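# Set the black pot upright inside the middle upper cabinet

## Task

Put the black pot on the bottom surface of the middle upper cabinet, standing upright and pushed in far enough that the cabinet doors would be able to close; leave everything else undisturbed. If the pot topples or is left leaning, the task is failed.

## Robot and tools

ROBOT. A wheeled base that can drive in any direction carries a column about 1.7 m high. A carriage rides up and down it (lift_m) and holds two identical six-joint arms, each ending in a two-finger gripper. Arm bases sit about 0.57 m + lift_m above the floor; carriage parts hang roughly 0.15 m below them. A hand reaches 0.78 m from its shoulder but only about 0.38 m below its arm base. The hand is about 0.16 m long, 0.1 m wide (0.14 m open); the wrist camera sticks out 0.11 m from the joint 6 axis on one side. Fingertips narrow to about 0.005 m thick and 0.02 m across. Parked joints 1 to 6 are 0, 0.05, 0.05, 1.45, 0, 0; parked, the robot is about 0.85 m wide and 0.65 m long. Cameras: carriage_camera looks ahead and about 20 degrees down; left_wrist_camera and right_wrist_camera look out past the fingertips. Images are 672x504.

FRAMES. Base frame, in metres: origin on the floor beneath the base centre, x ahead, y to the left, z up. left_hand and right_hand give the midpoint between each hand's pads in this frame; quat_wxyz rotates base axes into hand axes (hand z runs along the fingers, the fingers open along hand y; an upright hand with joints 1, 5, 6 at 0 reads 1, 0, 0, 0). base_odometry is in the frame the base had at the start, built from wheel turns only, so slipping looks like travel; heading in rad, left positive, -3.142 to 3.142, often a degree or two off after turns or long strafes. Hand readings tend to sit above the true hand, more at long reach.

move. Arguments: base, joints, speeds, min_time_s, cameras. All motions of one action start together. base holds exactly one key, an offset from where the base last reported itself: translate_m (-2 to 2 m, forward positive), strafe_m (-2 to 2 m, left positive) or rotate_rad (-6.3 to 6.3 rad, counter-clockwise positive). joints is one flat object for the lift and both arms, giving absolute targets by name: lift_m 0 to 1 m (done within 0.004); for each side (left_ or right_): joint1_rad -2.617 to 3.054 (swing about vertical, 0 ahead, positive left, within 0.02); joint2_rad 0 to 3.141 (shoulder: 0 upper arm back and level, 1.57 vertical, 3.14 forward and level, within 0.105); joint3_rad 0 to 3.141 (elbow: 0 folded, 3.14 straight, within 0.06); joint4_rad -1.57 to 1.57 (wrist pitch, positive lifts the tips, within 0.04); joint5_rad -1.57 to 1.57 (wrist yaw, positive swings tips to the right, opposite to joint 1, within 0.025); joint6_rad -2.094 to 2.094 (roll about the fingers, positive clockwise viewed from the forearm, within 0.02); gripper_m 0 to 0.093 m, pad gap (within 0.004). A joint omitted from an action may still be driving at its earlier target. speeds caps top speed for that action only: translate_m and strafe_m 0.02 to 0.5 m/s, rotate_rad 0.05 to 1.57 rad/s, lift_m 0.08 to 0.25 m/s; defaults are the maxima. min_time_s (0.1 to 8 s) is the shortest duration for each arm and gripper motion; slower motions are unaffected. An action lasts at most 15 s; a drive halts after 14 s with time_out. cameras lists which images to return (omitted, null or all: every camera; empty list: none). An unknown key makes a call invalid; an out-of-range value gets it refused, and after a refusal or a stop the reply's remaining move, wait and finished_scene calls are skipped.

wait: seconds 0 to 10, commands nothing, returns state and images. zoom_image: camera plus region [x0, y0, x1, y1] in pixels, top-left origin, at most 504 by 504, only for a camera in the latest images. finished_scene: scene number; irreversible, the result should persist with the robot gone.

RESULTS. pictures names image order. move reads done or the worst status. Status words: done (for the base, wheels turned the full amount even if slipping), off_target (stopped short, may keep pushing), contact_stop and time_out (target dropped, holds in place), not_followed (an arm command withheld for coming within millimetres of itself or the other arm; recover by resending one arm its own readings with joint 1 turned away, then the other in a later action), limit_stop_at_motor_heat. on_its_own lists uncommanded behaviour; held at shows a target. motor_effort is percent of maximum, bracket = peak last action, with sizeable error; a falling lift effort while lowering means a hand rests on something. Joint torques include arm weight and wrap at ±28 N m for joints 1 to 3. Unchanged or trivial lines are omitted.

GRIPPER. Gripping a hard part at full force reads up to 0.005 m narrower than it; closed on nothing reads 0.000 to 0.002. Just below first-touch reading the grip is light; 0.005 m lower it presses at its limit (about 45 to 70 N per pad). Release with a target well above the reading. A held load can make the gripper say off_target.

CAUTIONS. Arms have no contact stop: blocked arms keep pressing and snap to target once free. Drives ignore the arms and may bend them. After a contact, drive about 0.2 m back the way you came. Never reverse under a table edge into the column. The robot tips most easily with a high carriage, outstretched or loaded arms, pushing, or abrupt stops; only images reveal a lean. Moves over 0.1 m without min_time_s can wander a few cm off line; a loaded level hand sags 7 to 25 cm per kg. Keep arms from striking or pressing each other. Outstretched or loaded arms heat even while idle; MOTOR HOT appears at 75 °C, and at 100 °C that arm goes limp for 30 to 60 s (OVER-TEMPERATURE FAULT); park to cool. Loose objects may get nudged occasionally. Avoid drops, releasing moving objects, slams and hard shoves. Simulation time keeps running while you reason, with the last command held.

Each tool is called after "Call:" by a JSON object that holds its "api" and its "payload".

## Session

I'll start by looking at the current state.

Call:
{"api": "move", "payload": {}}

Scene clock: 0.00 s.
Joint torques (N m): no reading
base_odometry: x=+0.000 y=+0.000 heading=+0.000
base_status: not commanded
joint_positions: lift_m=+0.300 left_joint1_rad=+0.011 left_joint2_rad=+0.066 left_joint3_rad=+0.024 left_joint4_rad=+1.484 left_joint5_rad=+0.006 left_joint6_rad=-0.041 left_gripper_m=+0.09396 right_joint1_rad=+0.001 right_joint2_rad=+0.045 right_joint3_rad=+0.056 right_joint4_rad=+1.494 right_joint5_rad=+0.030 right_joint6_rad=+0.014 right_gripper_m=+0.09396
joint_status: not commanded
motor_effort: lift_m=+23 drive_wheels=-3
left_hand: x=+0.2581 y=+0.3029 z=+1.2986 quat_wxyz=(+0.998, +0.001, +0.064, -0.015) (m; base frame)
right_hand: x=+0.2395 y=-0.3086 z=+1.3076 quat_wxyz=(+0.999, +0.015, +0.033, +0.007) (m; base frame)
pictures: carriage_camera, left_wrist_camera, right_wrist_camera

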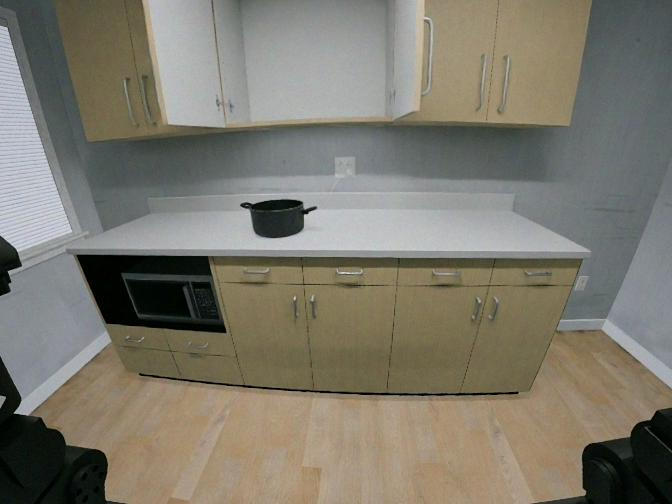

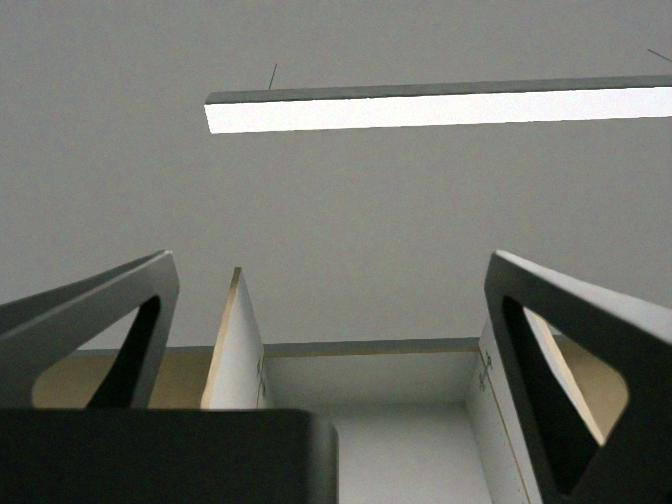

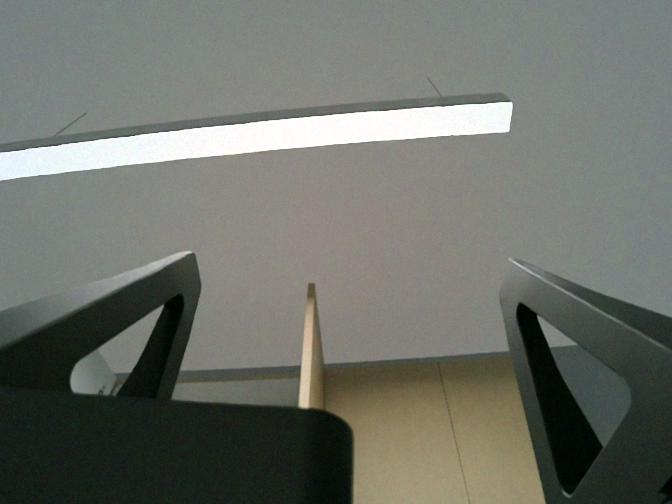

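Call:
{"api": "zoom_image", "payload": {"camera": "carriage_camera", "region": [180, 150, 430, 290]}}

Call:
{"api": "zoom_image", "payload": {"camera": "carriage_camera", "region": [50, 0, 600, 150]}}

Scaled by 2.016 from the camera's 672x504 image, which has a finer 960x720 frame.

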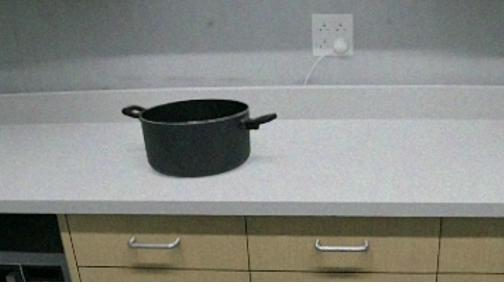

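Region (50, 0, 600, 150) is 550x150 pixels. A region can be at most 504 by 504 pixels.

Call:
{"api": "zoom_image", "payload": {"camera": "carriage_camera", "region": [230, 180, 330, 250]}}

Call:
{"api": "zoom_image", "payload": {"camera": "carriage_camera", "region": [80, 0, 330, 150]}}

Call:
{"api": "zoom_image", "payload": {"camera": "carriage_camera", "region": [330, 0, 600, 150]}}

Scaled by 5.040 from the camera's 672x504 image, which has a finer 960x720 frame.

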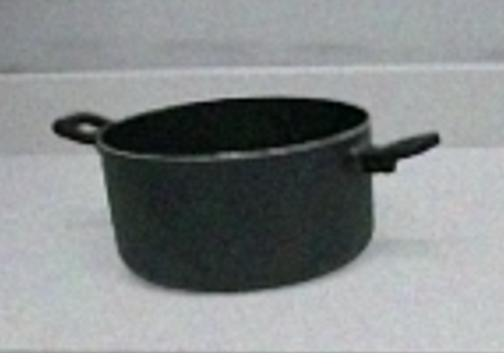

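Scaled by 2.016 from the camera's 672x504 image, which has a finer 960x720 frame.

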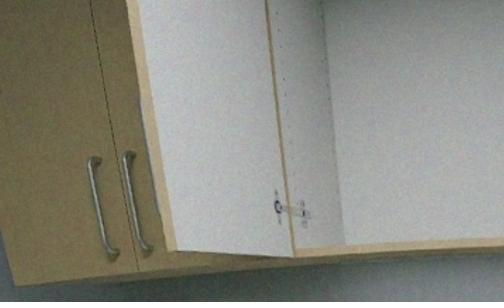

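Scaled by 1.867 from the camera's 672x504 image, which has a finer 960x720 frame.

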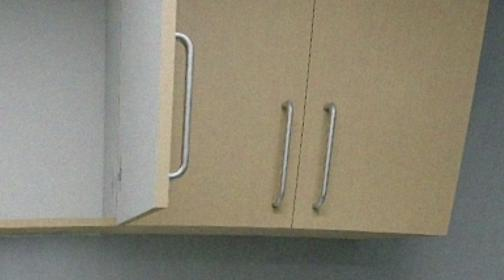

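Call:
{"api": "move", "payload": {"joints": {"lift_m": 0.7}, "cameras": ["carriage_camera"]}}

Call:
{"api": "zoom_image", "payload": {"camera": "carriage_camera", "region": [150, 50, 500, 400]}}

Scene clock: 7.83 s.
Joint torques (N m): left_arm=[-0.1 4.37 5.52 -0.15 0.02 0.02] | right_arm=[-0.03 4.78 5.07 -0.38 -0.05 0]
move: done
base_odometry: x=+0.000 y=+0.000 heading=+0.000
joint_positions: lift_m=+0.700 left_joint1_rad=+0.011 left_joint2_rad=+0.066 left_joint3_rad=+0.024 left_joint4_rad=+1.484 left_joint5_rad=+0.006 left_joint6_rad=-0.041 left_gripper_m=+0.09396 right_joint1_rad=+0.001 right_joint2_rad=+0.045 right_joint3_rad=+0.056 right_joint4_rad=+1.494 right_joint5_rad=+0.030 right_joint6_rad=+0.014 right_gripper_m=+0.09396
joint_status: all done
motor_effort: lift_m=+23(28) drive_wheels=-2(3)
left_hand: x=+0.2581 y=+0.3029 z=+1.6985 quat_wxyz=(+0.998, +0.001, +0.064, -0.015) (m; base frame)
right_hand: x=+0.2395 y=-0.3086 z=+1.7075 quat_wxyz=(+0.999, +0.015, +0.033, +0.007) (m; base frame)
pictures: carriage_camera

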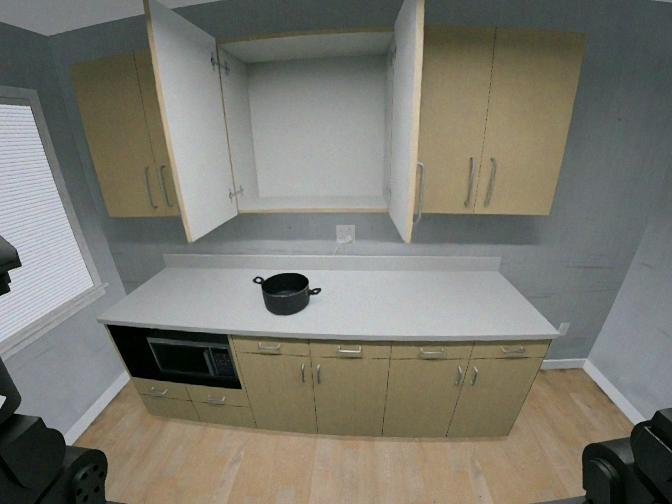

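Scaled by 1.440 from the camera's 672x504 image, which has a finer 960x720 frame.

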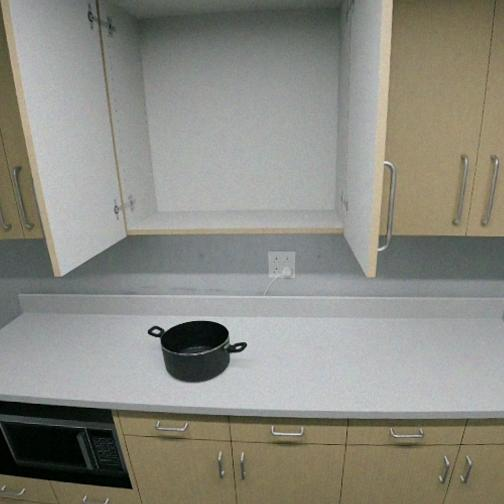

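Call:
{"api": "zoom_image", "payload": {"camera": "carriage_camera", "region": [250, 240, 350, 340]}}

Call:
{"api": "zoom_image", "payload": {"camera": "carriage_camera", "region": [130, 140, 270, 260]}}

Call:
{"api": "zoom_image", "payload": {"camera": "carriage_camera", "region": [330, 140, 470, 260]}}

Call:
{"api": "zoom_image", "payload": {"camera": "carriage_camera", "region": [130, 0, 470, 150]}}

Scaled by 5.040 from the camera's 672x504 image, which has a finer 960x720 frame.

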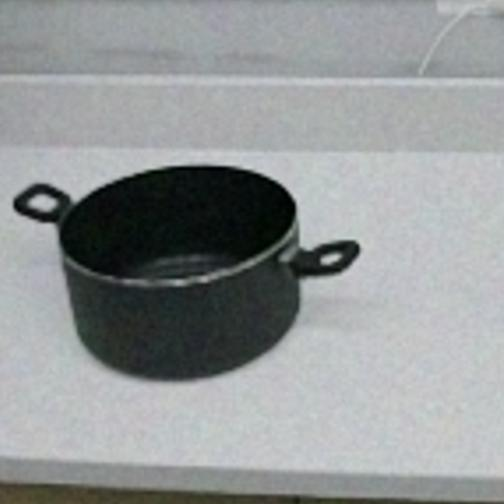

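Scaled by 3.600 from the camera's 672x504 image, which has a finer 960x720 frame.

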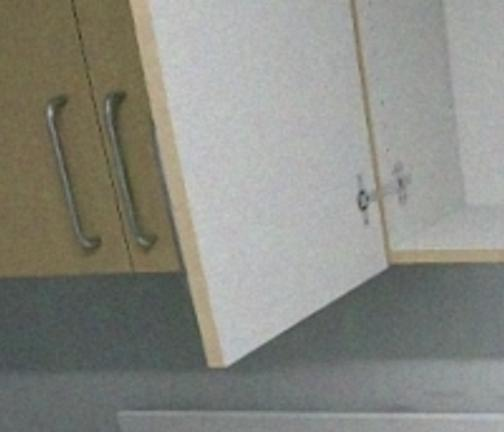

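Scaled by 3.600 from the camera's 672x504 image, which has a finer 960x720 frame.

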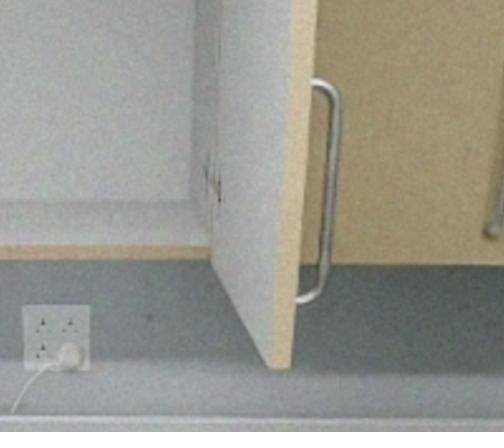

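Scaled by 1.482 from the camera's 672x504 image, which has a finer 960x720 frame.

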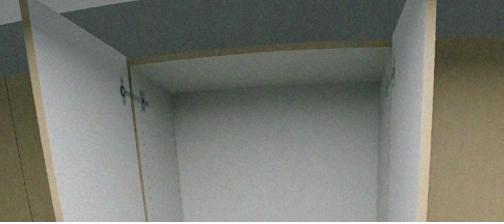

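Call:
{"api": "move", "payload": {"base": {"translate_m": 0.35}, "cameras": ["carriage_camera"]}}

Call:
{"api": "zoom_image", "payload": {"camera": "carriage_camera", "region": [180, 150, 430, 400]}}

Call:
{"api": "zoom_image", "payload": {"camera": "carriage_camera", "region": [230, 280, 330, 380]}}

Scene clock: 25.53 s.
Joint torques (N m): left_arm=[-0.1 4.44 5.39 -0.14 0.04 0.03] | right_arm=[-0.1 4.81 5.07 -0.36 -0.04 -0.01]
move: done
base_odometry: x=+0.350 y=+0.000 heading=-0.001
base_status: done
joint_positions: lift_m=+0.700 left_joint1_rad=+0.011 left_joint2_rad=+0.066 left_joint3_rad=+0.024 left_joint4_rad=+1.484 left_joint5_rad=+0.006 left_joint6_rad=-0.041 left_gripper_m=+0.09396 right_joint1_rad=+0.001 right_joint2_rad=+0.045 right_joint3_rad=+0.056 right_joint4_rad=+1.493 right_joint5_rad=+0.030 right_joint6_rad=+0.014 right_gripper_m=+0.09396
motor_effort: lift_m=+23(23) drive_wheels=-6(12)
left_hand: x=+0.2582 y=+0.3029 z=+1.6985 quat_wxyz=(+0.998, +0.001, +0.064, -0.015) (m; base frame)
right_hand: x=+0.2398 y=-0.3086 z=+1.7074 quat_wxyz=(+0.999, +0.015, +0.034, +0.007) (m; base frame)
pictures: carriage_camera

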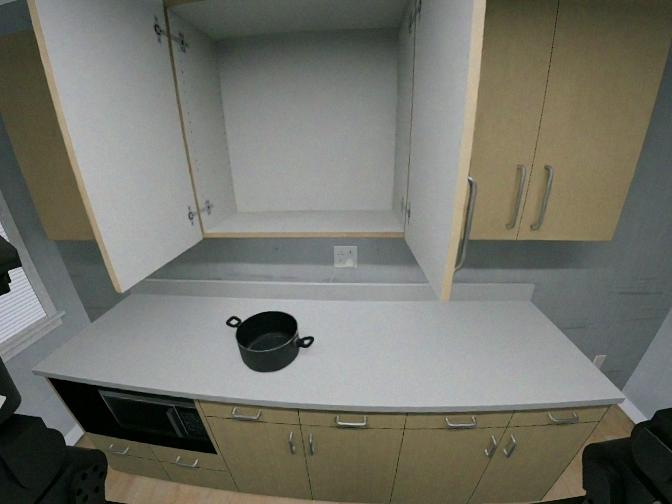

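Scaled by 2.016 from the camera's 672x504 image, which has a finer 960x720 frame.

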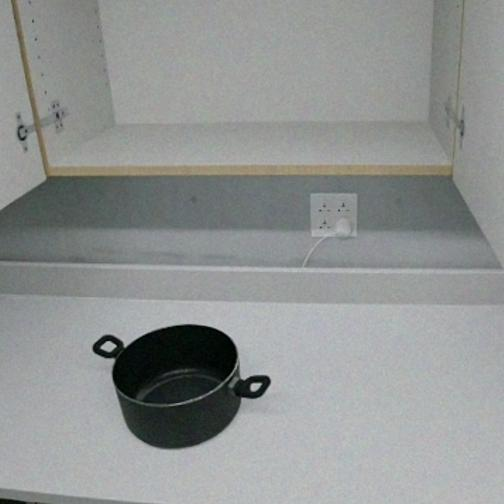

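Scaled by 5.040 from the camera's 672x504 image, which has a finer 960x720 frame.

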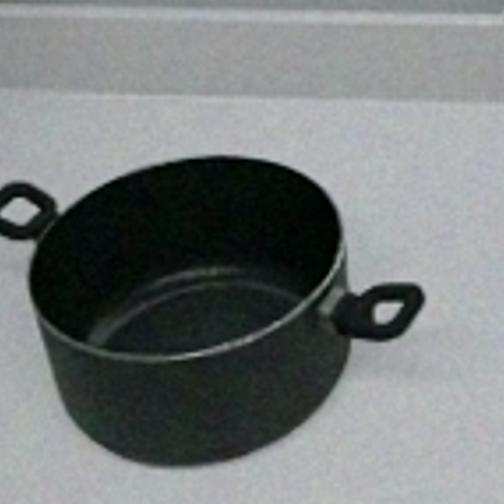

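Call:
{"api": "move", "payload": {"joints": {"left_joint1_rad": 0.0, "left_joint2_rad": 0.9, "left_joint3_rad": 1.1, "left_joint4_rad": -0.2, "left_joint5_rad": 0.0, "left_joint6_rad": 0.0, "right_joint1_rad": 0.0, "right_joint2_rad": 0.9, "right_joint3_rad": 1.1, "right_joint4_rad": -0.2, "right_joint5_rad": 0.0, "right_joint6_rad": 0.0}, "min_time_s": 3}}

Scene clock: 32.13 s.
Joint torques (N m): left_arm=[-0.7 -1.32 9.18 2.4 -0.03 0.15] | right_arm=[-0.23 -0.83 8.88 2.01 -0.19 -0.15]
move: done
base_odometry: x=+0.350 y=+0.000 heading=-0.001
joint_positions: lift_m=+0.700 left_joint1_rad=+0.007 left_joint2_rad=+0.895 left_joint3_rad=+1.070 left_joint4_rad=-0.198 left_joint5_rad=+0.006 left_joint6_rad=-0.011 left_gripper_m=+0.09396 right_joint1_rad=+0.001 right_joint2_rad=+0.896 right_joint3_rad=+1.066 right_joint4_rad=-0.196 right_joint5_rad=+0.015 right_joint6_rad=+0.013 right_gripper_m=+0.09396
joint_status: all done
motor_effort: lift_m=+23(23) drive_wheels=+1(6)
left_hand: x=+0.5543 y=+0.3047 z=+1.6895 quat_wxyz=(+0.699, -0.004, +0.715, -0.004) (m; base frame)
right_hand: x=+0.5548 y=-0.3058 z=+1.6878 quat_wxyz=(+0.698, +0.010, +0.716, -0.001) (m; base frame)
pictures: carriage_camera, left_wrist_camera, right_wrist_camera

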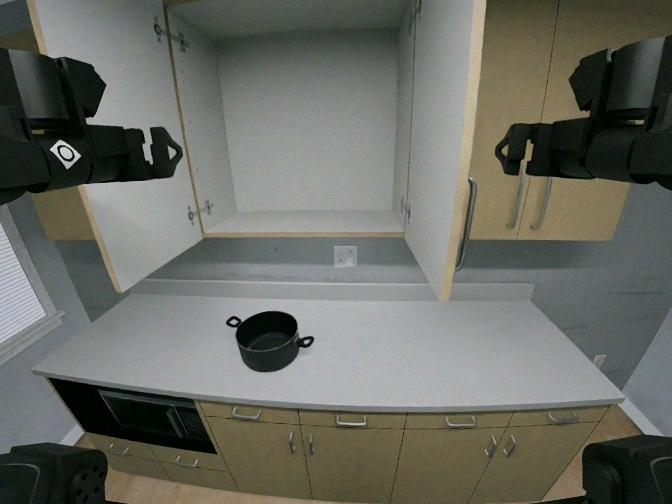

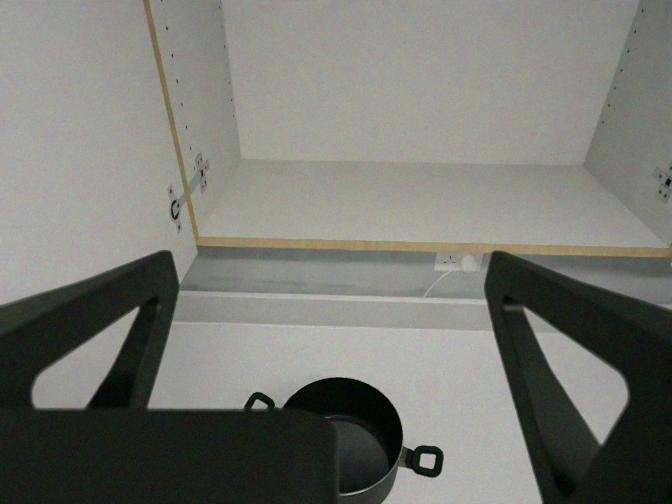

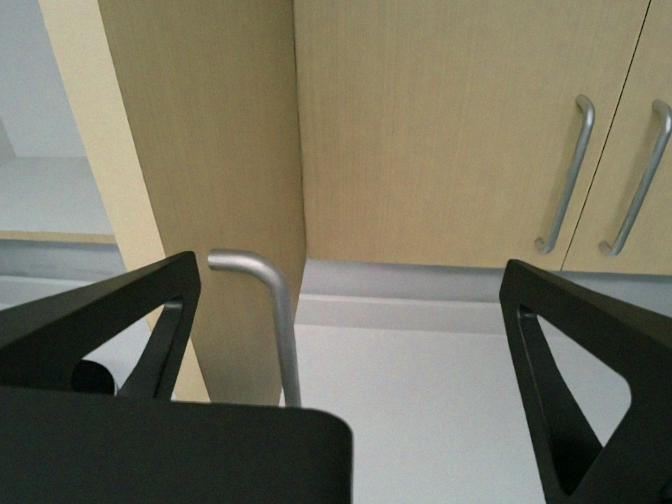

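Call:
{"api": "zoom_image", "payload": {"camera": "carriage_camera", "region": [0, 30, 250, 220]}}

Call:
{"api": "zoom_image", "payload": {"camera": "carriage_camera", "region": [450, 30, 672, 220]}}

Scaled by 2.016 from the camera's 672x504 image, which has a finer 960x720 frame.

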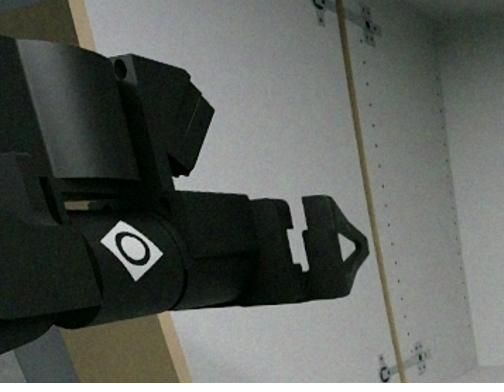

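Scaled by 2.270 from the camera's 672x504 image, which has a finer 960x720 frame.

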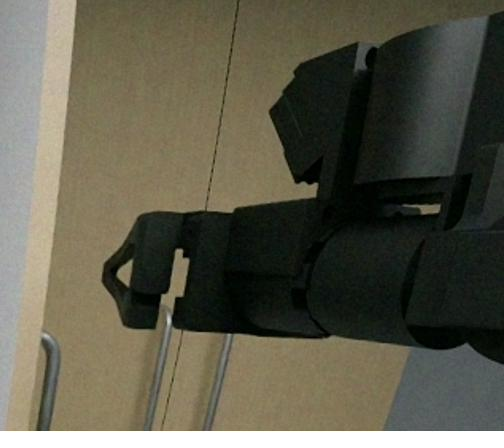

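Call:
{"api": "move", "payload": {"base": {"strafe_m": 0.27}, "joints": {"lift_m": 0.3, "left_joint1_rad": -0.242, "left_joint2_rad": 1.94, "left_joint3_rad": 1.31, "left_joint4_rad": 0.631, "left_joint5_rad": 0.0, "left_joint6_rad": -1.5708, "right_joint1_rad": 0.242, "right_joint2_rad": 1.94, "right_joint3_rad": 1.31, "right_joint4_rad": 0.631, "right_joint5_rad": 0.0, "right_joint6_rad": 1.5708}, "min_time_s": 4}}

Call:
{"api": "zoom_image", "payload": {"camera": "carriage_camera", "region": [150, 150, 500, 400]}}

Scene clock: 48.87 s.
Joint torques (N m): left_arm=[-0.66 -11.85 9.39 2.78 -0.01 -0.02] | right_arm=[0.34 -10.97 9.01 2.21 -0.16 0.02]
move: done
base_odometry: x=+0.350 y=+0.270 heading=-0.001
base_status: done
joint_positions: lift_m=+0.300 left_joint1_rad=-0.236 left_joint2_rad=+1.934 left_joint3_rad=+1.279 left_joint4_rad=+0.599 left_joint5_rad=+0.004 left_joint6_rad=-1.559 left_gripper_m=+0.09397 right_joint1_rad=+0.237 right_joint2_rad=+1.934 right_joint3_rad=+1.276 right_joint4_rad=+0.611 right_joint5_rad=+0.012 right_joint6_rad=+1.557 right_gripper_m=+0.09396
joint_status: all done
motor_effort: lift_m=+21(22) drive_wheels=-4(10)
left_hand: x=+0.7963 y=+0.1647 z=+1.1192 quat_wxyz=(+0.427, -0.445, +0.574, -0.538) (m; base frame)
right_hand: x=+0.7967 y=-0.1673 z=+1.1207 quat_wxyz=(+0.434, +0.447, +0.569, +0.536) (m; base frame)
pictures: carriage_camera, left_wrist_camera, right_wrist_camera

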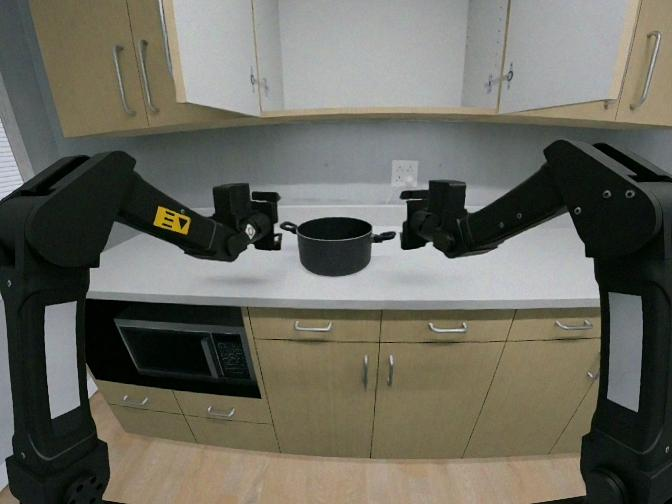

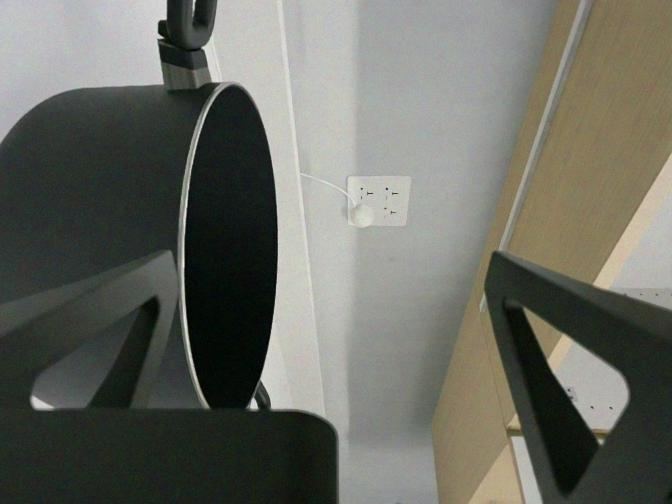

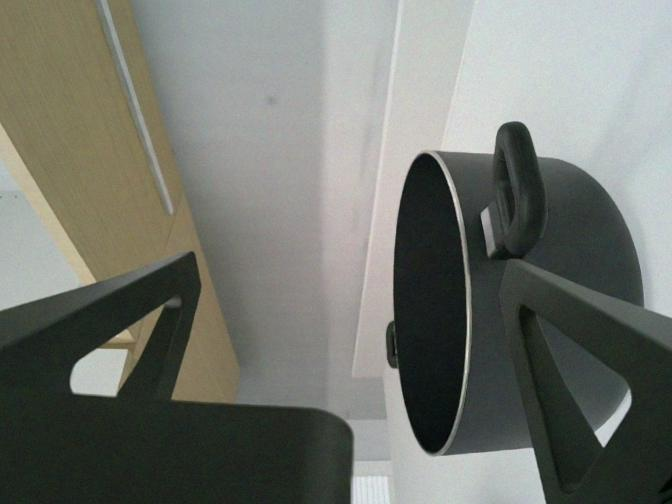

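Scaled by 1.440 from the camera's 672x504 image, which has a finer 960x720 frame.

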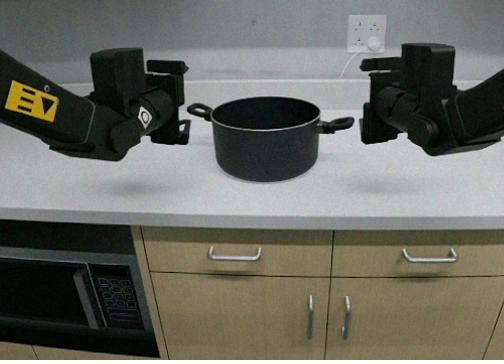

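Call:
{"api": "zoom_image", "payload": {"camera": "right_wrist_camera", "region": [360, 100, 660, 480]}}

Call:
{"api": "zoom_image", "payload": {"camera": "left_wrist_camera", "region": [0, 0, 350, 420]}}

Scaled by 1.326 from the camera's 672x504 image, which has a finer 960x720 frame.

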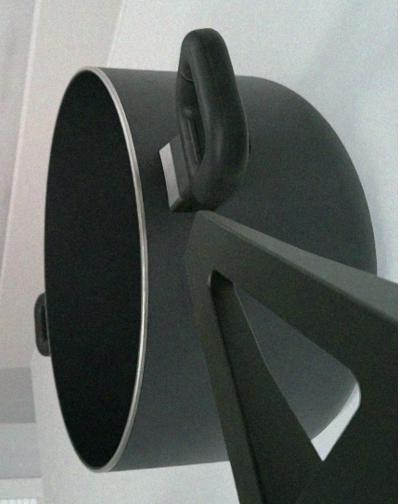

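Scaled by 1.200 from the camera's 672x504 image, which has a finer 960x720 frame.

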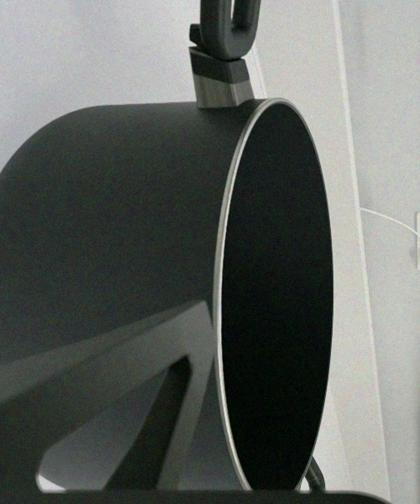

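Call:
{"api": "move", "payload": {"joints": {"lift_m": 0.2, "left_joint1_rad": -0.22, "left_joint2_rad": 2.222, "left_joint3_rad": 1.772, "left_joint4_rad": 0.51, "left_joint5_rad": 0.0, "left_joint6_rad": -1.5708, "right_joint1_rad": 0.258, "right_joint2_rad": 1.933, "right_joint3_rad": 1.33, "right_joint4_rad": 0.665, "right_joint5_rad": 0.0, "right_joint6_rad": 1.5708}, "min_time_s": 2}}

Call:
{"api": "zoom_image", "payload": {"camera": "carriage_camera", "region": [220, 140, 460, 300]}}

Scene clock: 59.87 s.
Joint torques (N m): left_arm=[0.51 -14.67 9.76 2.38 0.01 -0.01] | right_arm=[0.32 -12.89 8.98 2.2 -0.14 0.03]
move: done
base_odometry: x=+0.350 y=+0.270 heading=-0.001
joint_positions: lift_m=+0.200 left_joint1_rad=-0.226 left_joint2_rad=+2.216 left_joint3_rad=+1.740 left_joint4_rad=+0.512 left_joint5_rad=+0.004 left_joint6_rad=-1.561 left_gripper_m=+0.09397 right_joint1_rad=+0.252 right_joint2_rad=+1.946 right_joint3_rad=+1.296 right_joint4_rad=+0.646 right_joint5_rad=+0.012 right_joint6_rad=+1.559 right_gripper_m=+0.09396
joint_status: all done
motor_effort: lift_m=+21(22) drive_wheels=-4(5)
left_hand: x=+0.8752 y=+0.1526 z=+1.0484 quat_wxyz=(+0.450, -0.429, +0.546, -0.562) (m; base frame)
right_hand: x=+0.7983 y=-0.1573 z=+1.0320 quat_wxyz=(+0.439, +0.434, +0.560, +0.553) (m; base frame)
pictures: carriage_camera, left_wrist_camera, right_wrist_camera

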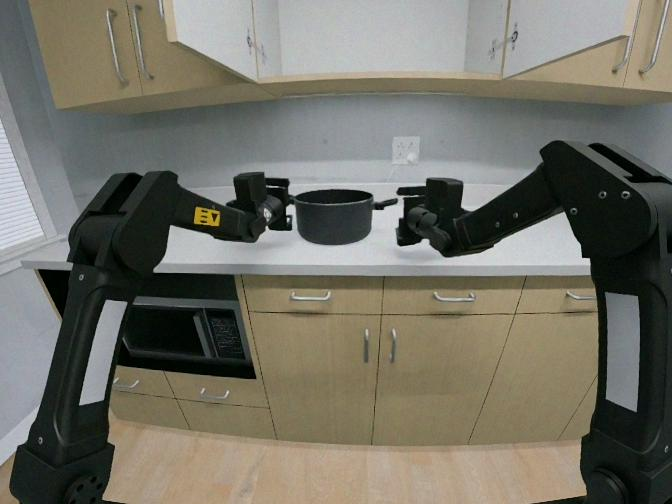

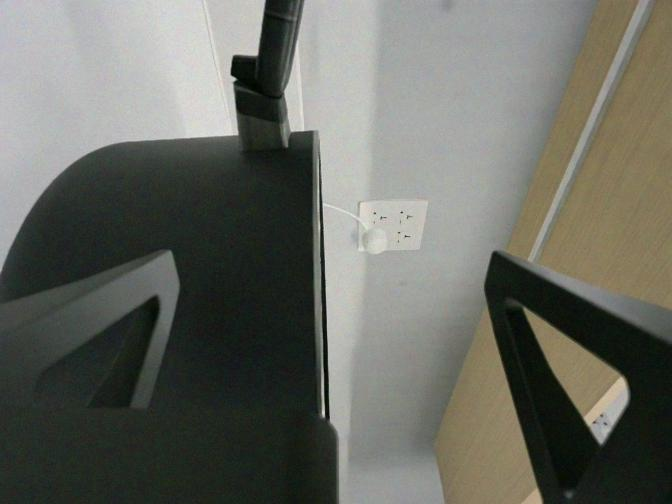

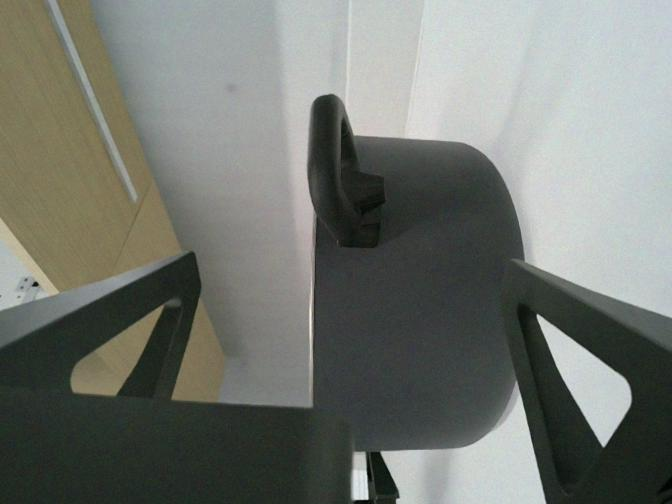

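Scaled by 2.100 from the camera's 672x504 image, which has a finer 960x720 frame.

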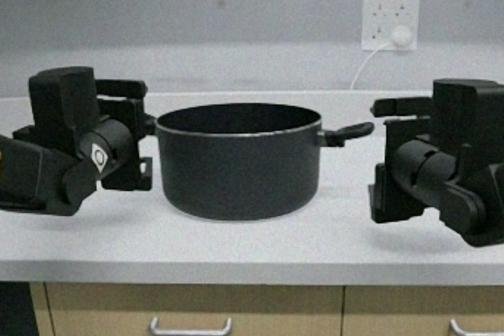

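Call:
{"api": "zoom_image", "payload": {"camera": "right_wrist_camera", "region": [270, 60, 470, 280]}}

Call:
{"api": "zoom_image", "payload": {"camera": "left_wrist_camera", "region": [180, 0, 380, 200]}}

Scaled by 2.291 from the camera's 672x504 image, which has a finer 960x720 frame.

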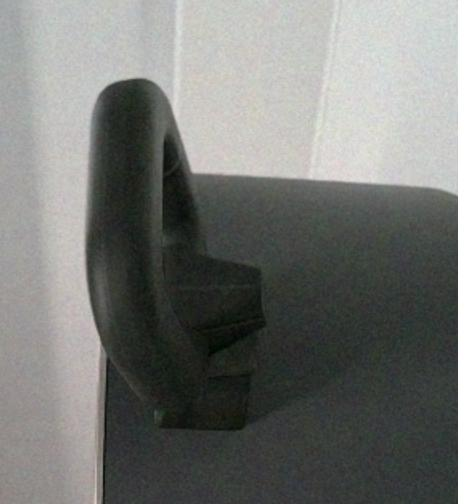

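Scaled by 2.520 from the camera's 672x504 image, which has a finer 960x720 frame.

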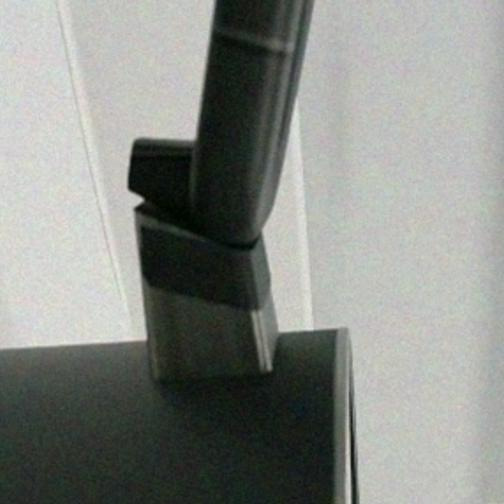

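Call:
{"api": "move", "payload": {"base": {"strafe_m": 0.018}, "joints": {"left_joint2_rad": 2.233, "left_joint3_rad": 1.746, "left_joint4_rad": 0.513, "left_joint6_rad": -1.4, "right_joint2_rad": 1.93, "right_joint3_rad": 1.342, "right_joint4_rad": 0.647, "right_joint6_rad": 1.4}, "min_time_s": 1, "cameras": []}}

Call:
{"api": "move", "payload": {"base": {"translate_m": 0.07}, "speeds": {"translate_m": 0.1}}}

Call:
{"api": "zoom_image", "payload": {"camera": "carriage_camera", "region": [220, 140, 460, 300]}}

Scene clock: 74.20 s.
Joint torques (N m): left_arm=[-0.18 -14.75 7.28 2.45 0 0.22] | right_arm=[-0.06 -13.24 9.07 1.97 -0.13 -0.23]
move: done
base_odometry: x=+0.351 y=+0.288 heading=-0.001
base_status: done
joint_positions: lift_m=+0.200 left_joint1_rad=-0.220 left_joint2_rad=+2.227 left_joint3_rad=+1.740 left_joint4_rad=+0.509 left_joint5_rad=+0.004 left_joint6_rad=-1.413 left_gripper_m=+0.09397 right_joint1_rad=+0.258 right_joint2_rad=+1.946 right_joint3_rad=+1.308 right_joint4_rad=+0.648 right_joint5_rad=+0.011 right_joint6_rad=+1.415 right_gripper_m=+0.09396
joint_status: all done
motor_effort: lift_m=+21(21) drive_wheels=-1(7)
left_hand: x=+0.8779 y=+0.1565 z=+1.0411 quat_wxyz=(+0.489, -0.392, +0.579, -0.522) (m; base frame)
right_hand: x=+0.7986 y=-0.1535 z=+1.0383 quat_wxyz=(+0.479, +0.388, +0.587, +0.525) (m; base frame)
pictures: none

Scene clock: 75.63 s.
Joint torques (N m): left_arm=[-0.08 -14.98 7.35 2.45 0 0.24] | right_arm=[-0.16 -13.19 9.05 2.01 -0.14 -0.24]
move: done
base_odometry: x=+0.421 y=+0.288 heading=+0.000
base_status: done
joint_positions: lift_m=+0.200 left_joint1_rad=-0.220 left_joint2_rad=+2.228 left_joint3_rad=+1.740 left_joint4_rad=+0.509 left_joint5_rad=+0.004 left_joint6_rad=-1.411 left_gripper_m=+0.09397 right_joint1_rad=+0.258 right_joint2_rad=+1.946 right_joint3_rad=+1.308 right_joint4_rad=+0.645 right_joint5_rad=+0.011 right_joint6_rad=+1.413 right_gripper_m=+0.09396
motor_effort: lift_m=+21(21) drive_wheels=-6(11)
left_hand: x=+0.8781 y=+0.1564 z=+1.0400 quat_wxyz=(+0.489, -0.391, +0.580, -0.521) (m; base frame)
right_hand: x=+0.7986 y=-0.1535 z=+1.0375 quat_wxyz=(+0.479, +0.388, +0.588, +0.524) (m; base frame)
pictures: carriage_camera, left_wrist_camera, right_wrist_camera

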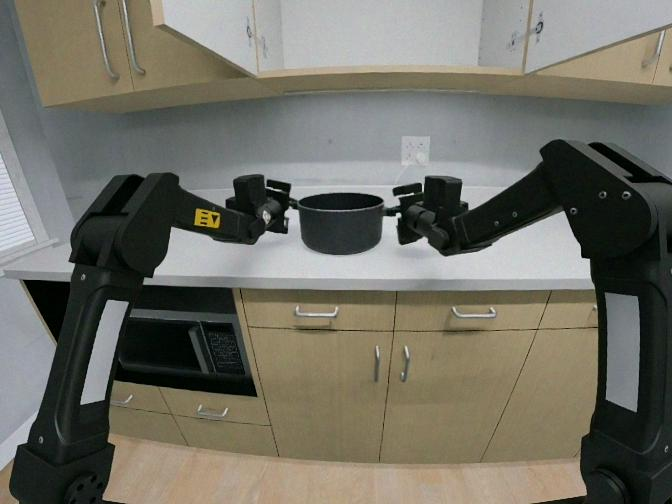

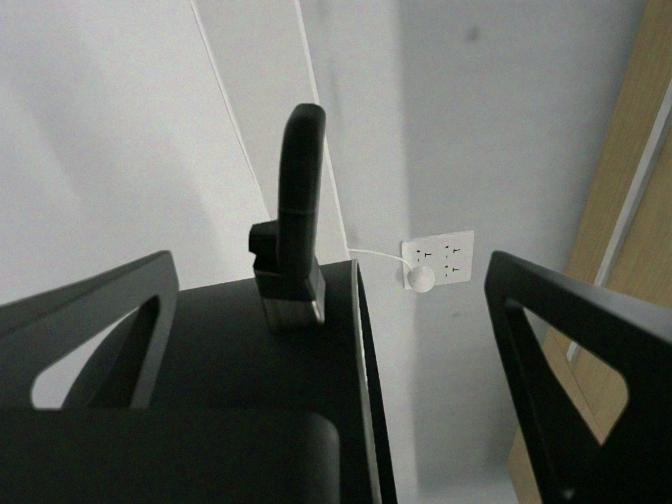

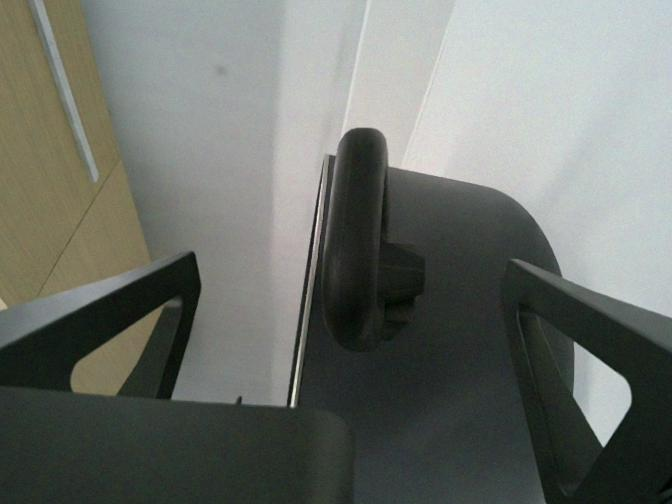

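Scaled by 2.100 from the camera's 672x504 image, which has a finer 960x720 frame.

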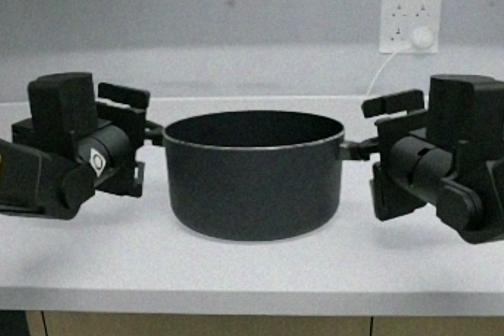

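Call:
{"api": "move", "payload": {"joints": {"left_joint4_rad": 0.478, "left_joint6_rad": -1.33}, "min_time_s": 0.6, "cameras": []}}

Call:
{"api": "move", "payload": {"base": {"translate_m": 0.05}, "speeds": {"translate_m": 0.08}}}

Call:
{"api": "zoom_image", "payload": {"camera": "carriage_camera", "region": [220, 140, 460, 300]}}

Scene clock: 80.27 s.
Joint torques (N m): left_arm=[-0.1 -14.93 7.31 2.4 0 0.24] | right_arm=[-0.03 -13.24 9.06 2.02 -0.13 -0.26]
move: done
base_odometry: x=+0.421 y=+0.288 heading=+0.000
joint_positions: lift_m=+0.200 left_joint1_rad=-0.220 left_joint2_rad=+2.228 left_joint3_rad=+1.740 left_joint4_rad=+0.480 left_joint5_rad=+0.004 left_joint6_rad=-1.343 left_gripper_m=+0.09397 right_joint1_rad=+0.258 right_joint2_rad=+1.946 right_joint3_rad=+1.308 right_joint4_rad=+0.645 right_joint5_rad=+0.011 right_joint6_rad=+1.413 right_gripper_m=+0.09396
joint_status: all done
motor_effort: lift_m=+21(21) drive_wheels=-5(6)
left_hand: x=+0.8782 y=+0.1564 z=+1.0329 quat_wxyz=(+0.499, -0.377, +0.602, -0.497) (m; base frame)
right_hand: x=+0.7986 y=-0.1535 z=+1.0375 quat_wxyz=(+0.479, +0.388, +0.588, +0.524) (m; base frame)
pictures: none

Scene clock: 81.57 s.
Joint torques (N m): left_arm=[-0.09 -14.99 7.35 2.47 0 0.24] | right_arm=[-0.08 -13.22 8.98 2.05 -0.14 -0.24]
move: done
base_odometry: x=+0.471 y=+0.288 heading=+0.000
base_status: done
joint_positions: lift_m=+0.200 left_joint1_rad=-0.220 left_joint2_rad=+2.229 left_joint3_rad=+1.740 left_joint4_rad=+0.474 left_joint5_rad=+0.004 left_joint6_rad=-1.342 left_gripper_m=+0.09397 right_joint1_rad=+0.256 right_joint2_rad=+1.946 right_joint3_rad=+1.309 right_joint4_rad=+0.644 right_joint5_rad=+0.010 right_joint6_rad=+1.413 right_gripper_m=+0.09396
motor_effort: lift_m=+21(21) drive_wheels=-6(10)
left_hand: x=+0.8782 y=+0.1564 z=+1.0312 quat_wxyz=(+0.498, -0.378, +0.604, -0.495) (m; base frame)
right_hand: x=+0.7989 y=-0.1542 z=+1.0376 quat_wxyz=(+0.479, +0.388, +0.588, +0.523) (m; base frame)
pictures: carriage_camera, left_wrist_camera, right_wrist_camera

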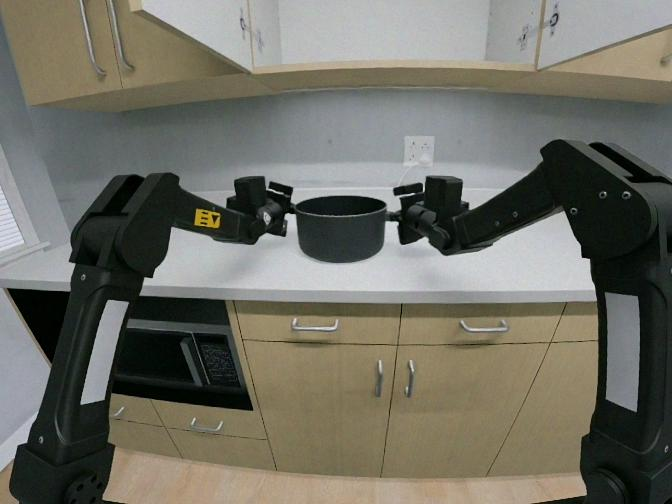

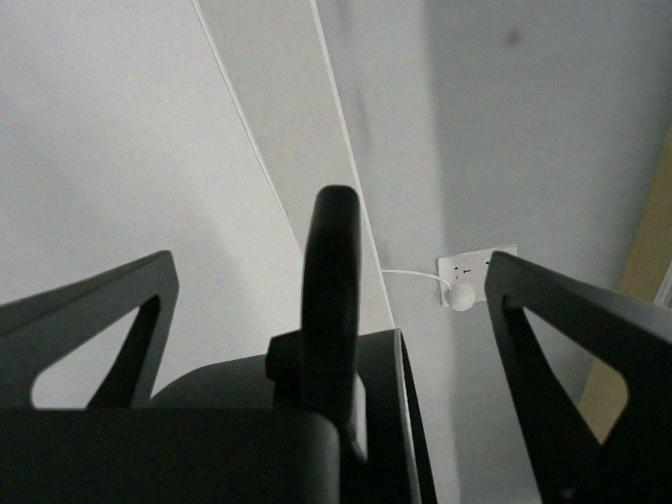

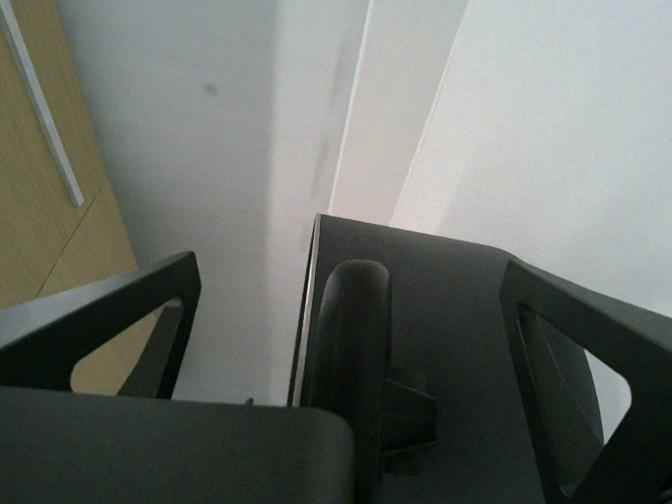

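Scaled by 2.100 from the camera's 672x504 image, which has a finer 960x720 frame.

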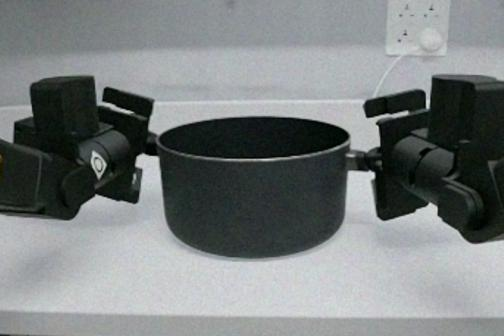

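Call:
{"api": "move", "payload": {"joints": {"right_joint1_rad": 0.278, "right_joint2_rad": 1.835, "right_joint3_rad": 1.201, "right_joint4_rad": 0.68}, "min_time_s": 1.5}}

Call:
{"api": "zoom_image", "payload": {"camera": "right_wrist_camera", "region": [180, 60, 530, 410]}}

Call:
{"api": "zoom_image", "payload": {"camera": "left_wrist_camera", "region": [160, 100, 510, 450]}}

Scene clock: 89.57 s.
Joint torques (N m): left_arm=[-0.13 -15.01 7.3 2.44 -0.01 0.22] | right_arm=[0.38 -14.61 5.74 2.19 -0.14 -0.27]
move: done
base_odometry: x=+0.471 y=+0.288 heading=+0.000
joint_positions: lift_m=+0.200 left_joint1_rad=-0.220 left_joint2_rad=+2.229 left_joint3_rad=+1.740 left_joint4_rad=+0.474 left_joint5_rad=+0.004 left_joint6_rad=-1.342 left_gripper_m=+0.09397 right_joint1_rad=+0.272 right_joint2_rad=+1.872 right_joint3_rad=+1.209 right_joint4_rad=+0.661 right_joint5_rad=+0.010 right_joint6_rad=+1.413 right_gripper_m=+0.09396
joint_status: all done
motor_effort: lift_m=+21(21) drive_wheels=-6(6)
left_hand: x=+0.8782 y=+0.1564 z=+1.0312 quat_wxyz=(+0.498, -0.378, +0.604, -0.495) (m; base frame)
right_hand: x=+0.7763 y=-0.1506 z=+1.0360 quat_wxyz=(+0.473, +0.385, +0.594, +0.525) (m; base frame)
pictures: carriage_camera, left_wrist_camera, right_wrist_camera

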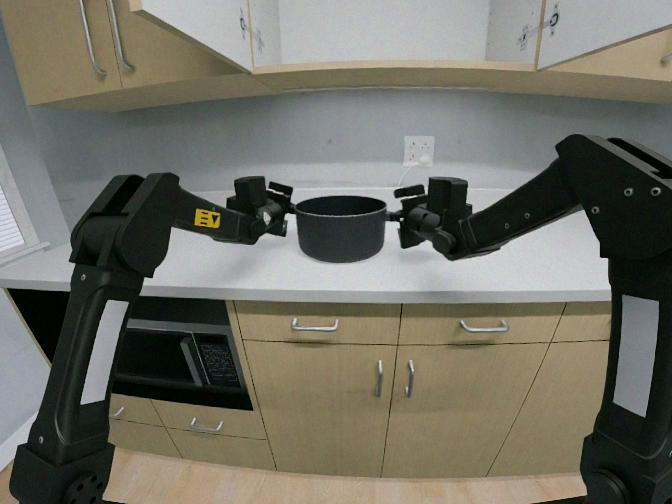

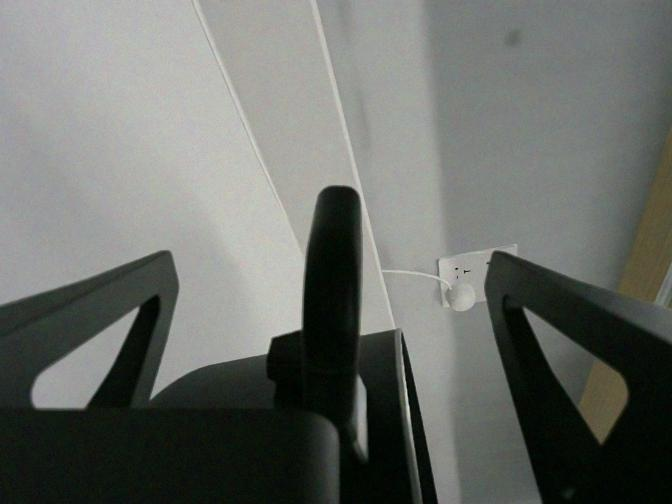

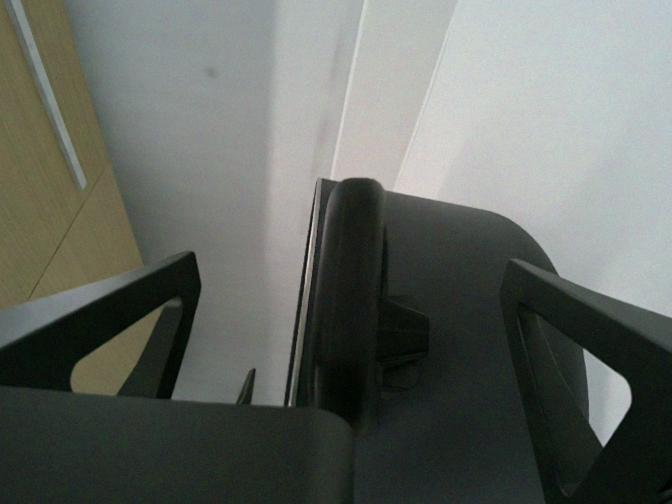

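Scaled by 1.440 from the camera's 672x504 image, which has a finer 960x720 frame.

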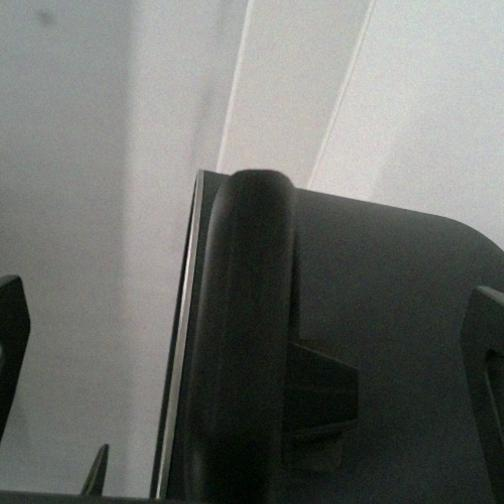

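Scaled by 1.440 from the camera's 672x504 image, which has a finer 960x720 frame.

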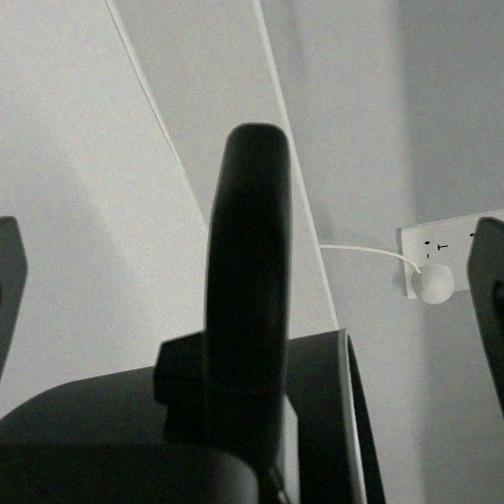

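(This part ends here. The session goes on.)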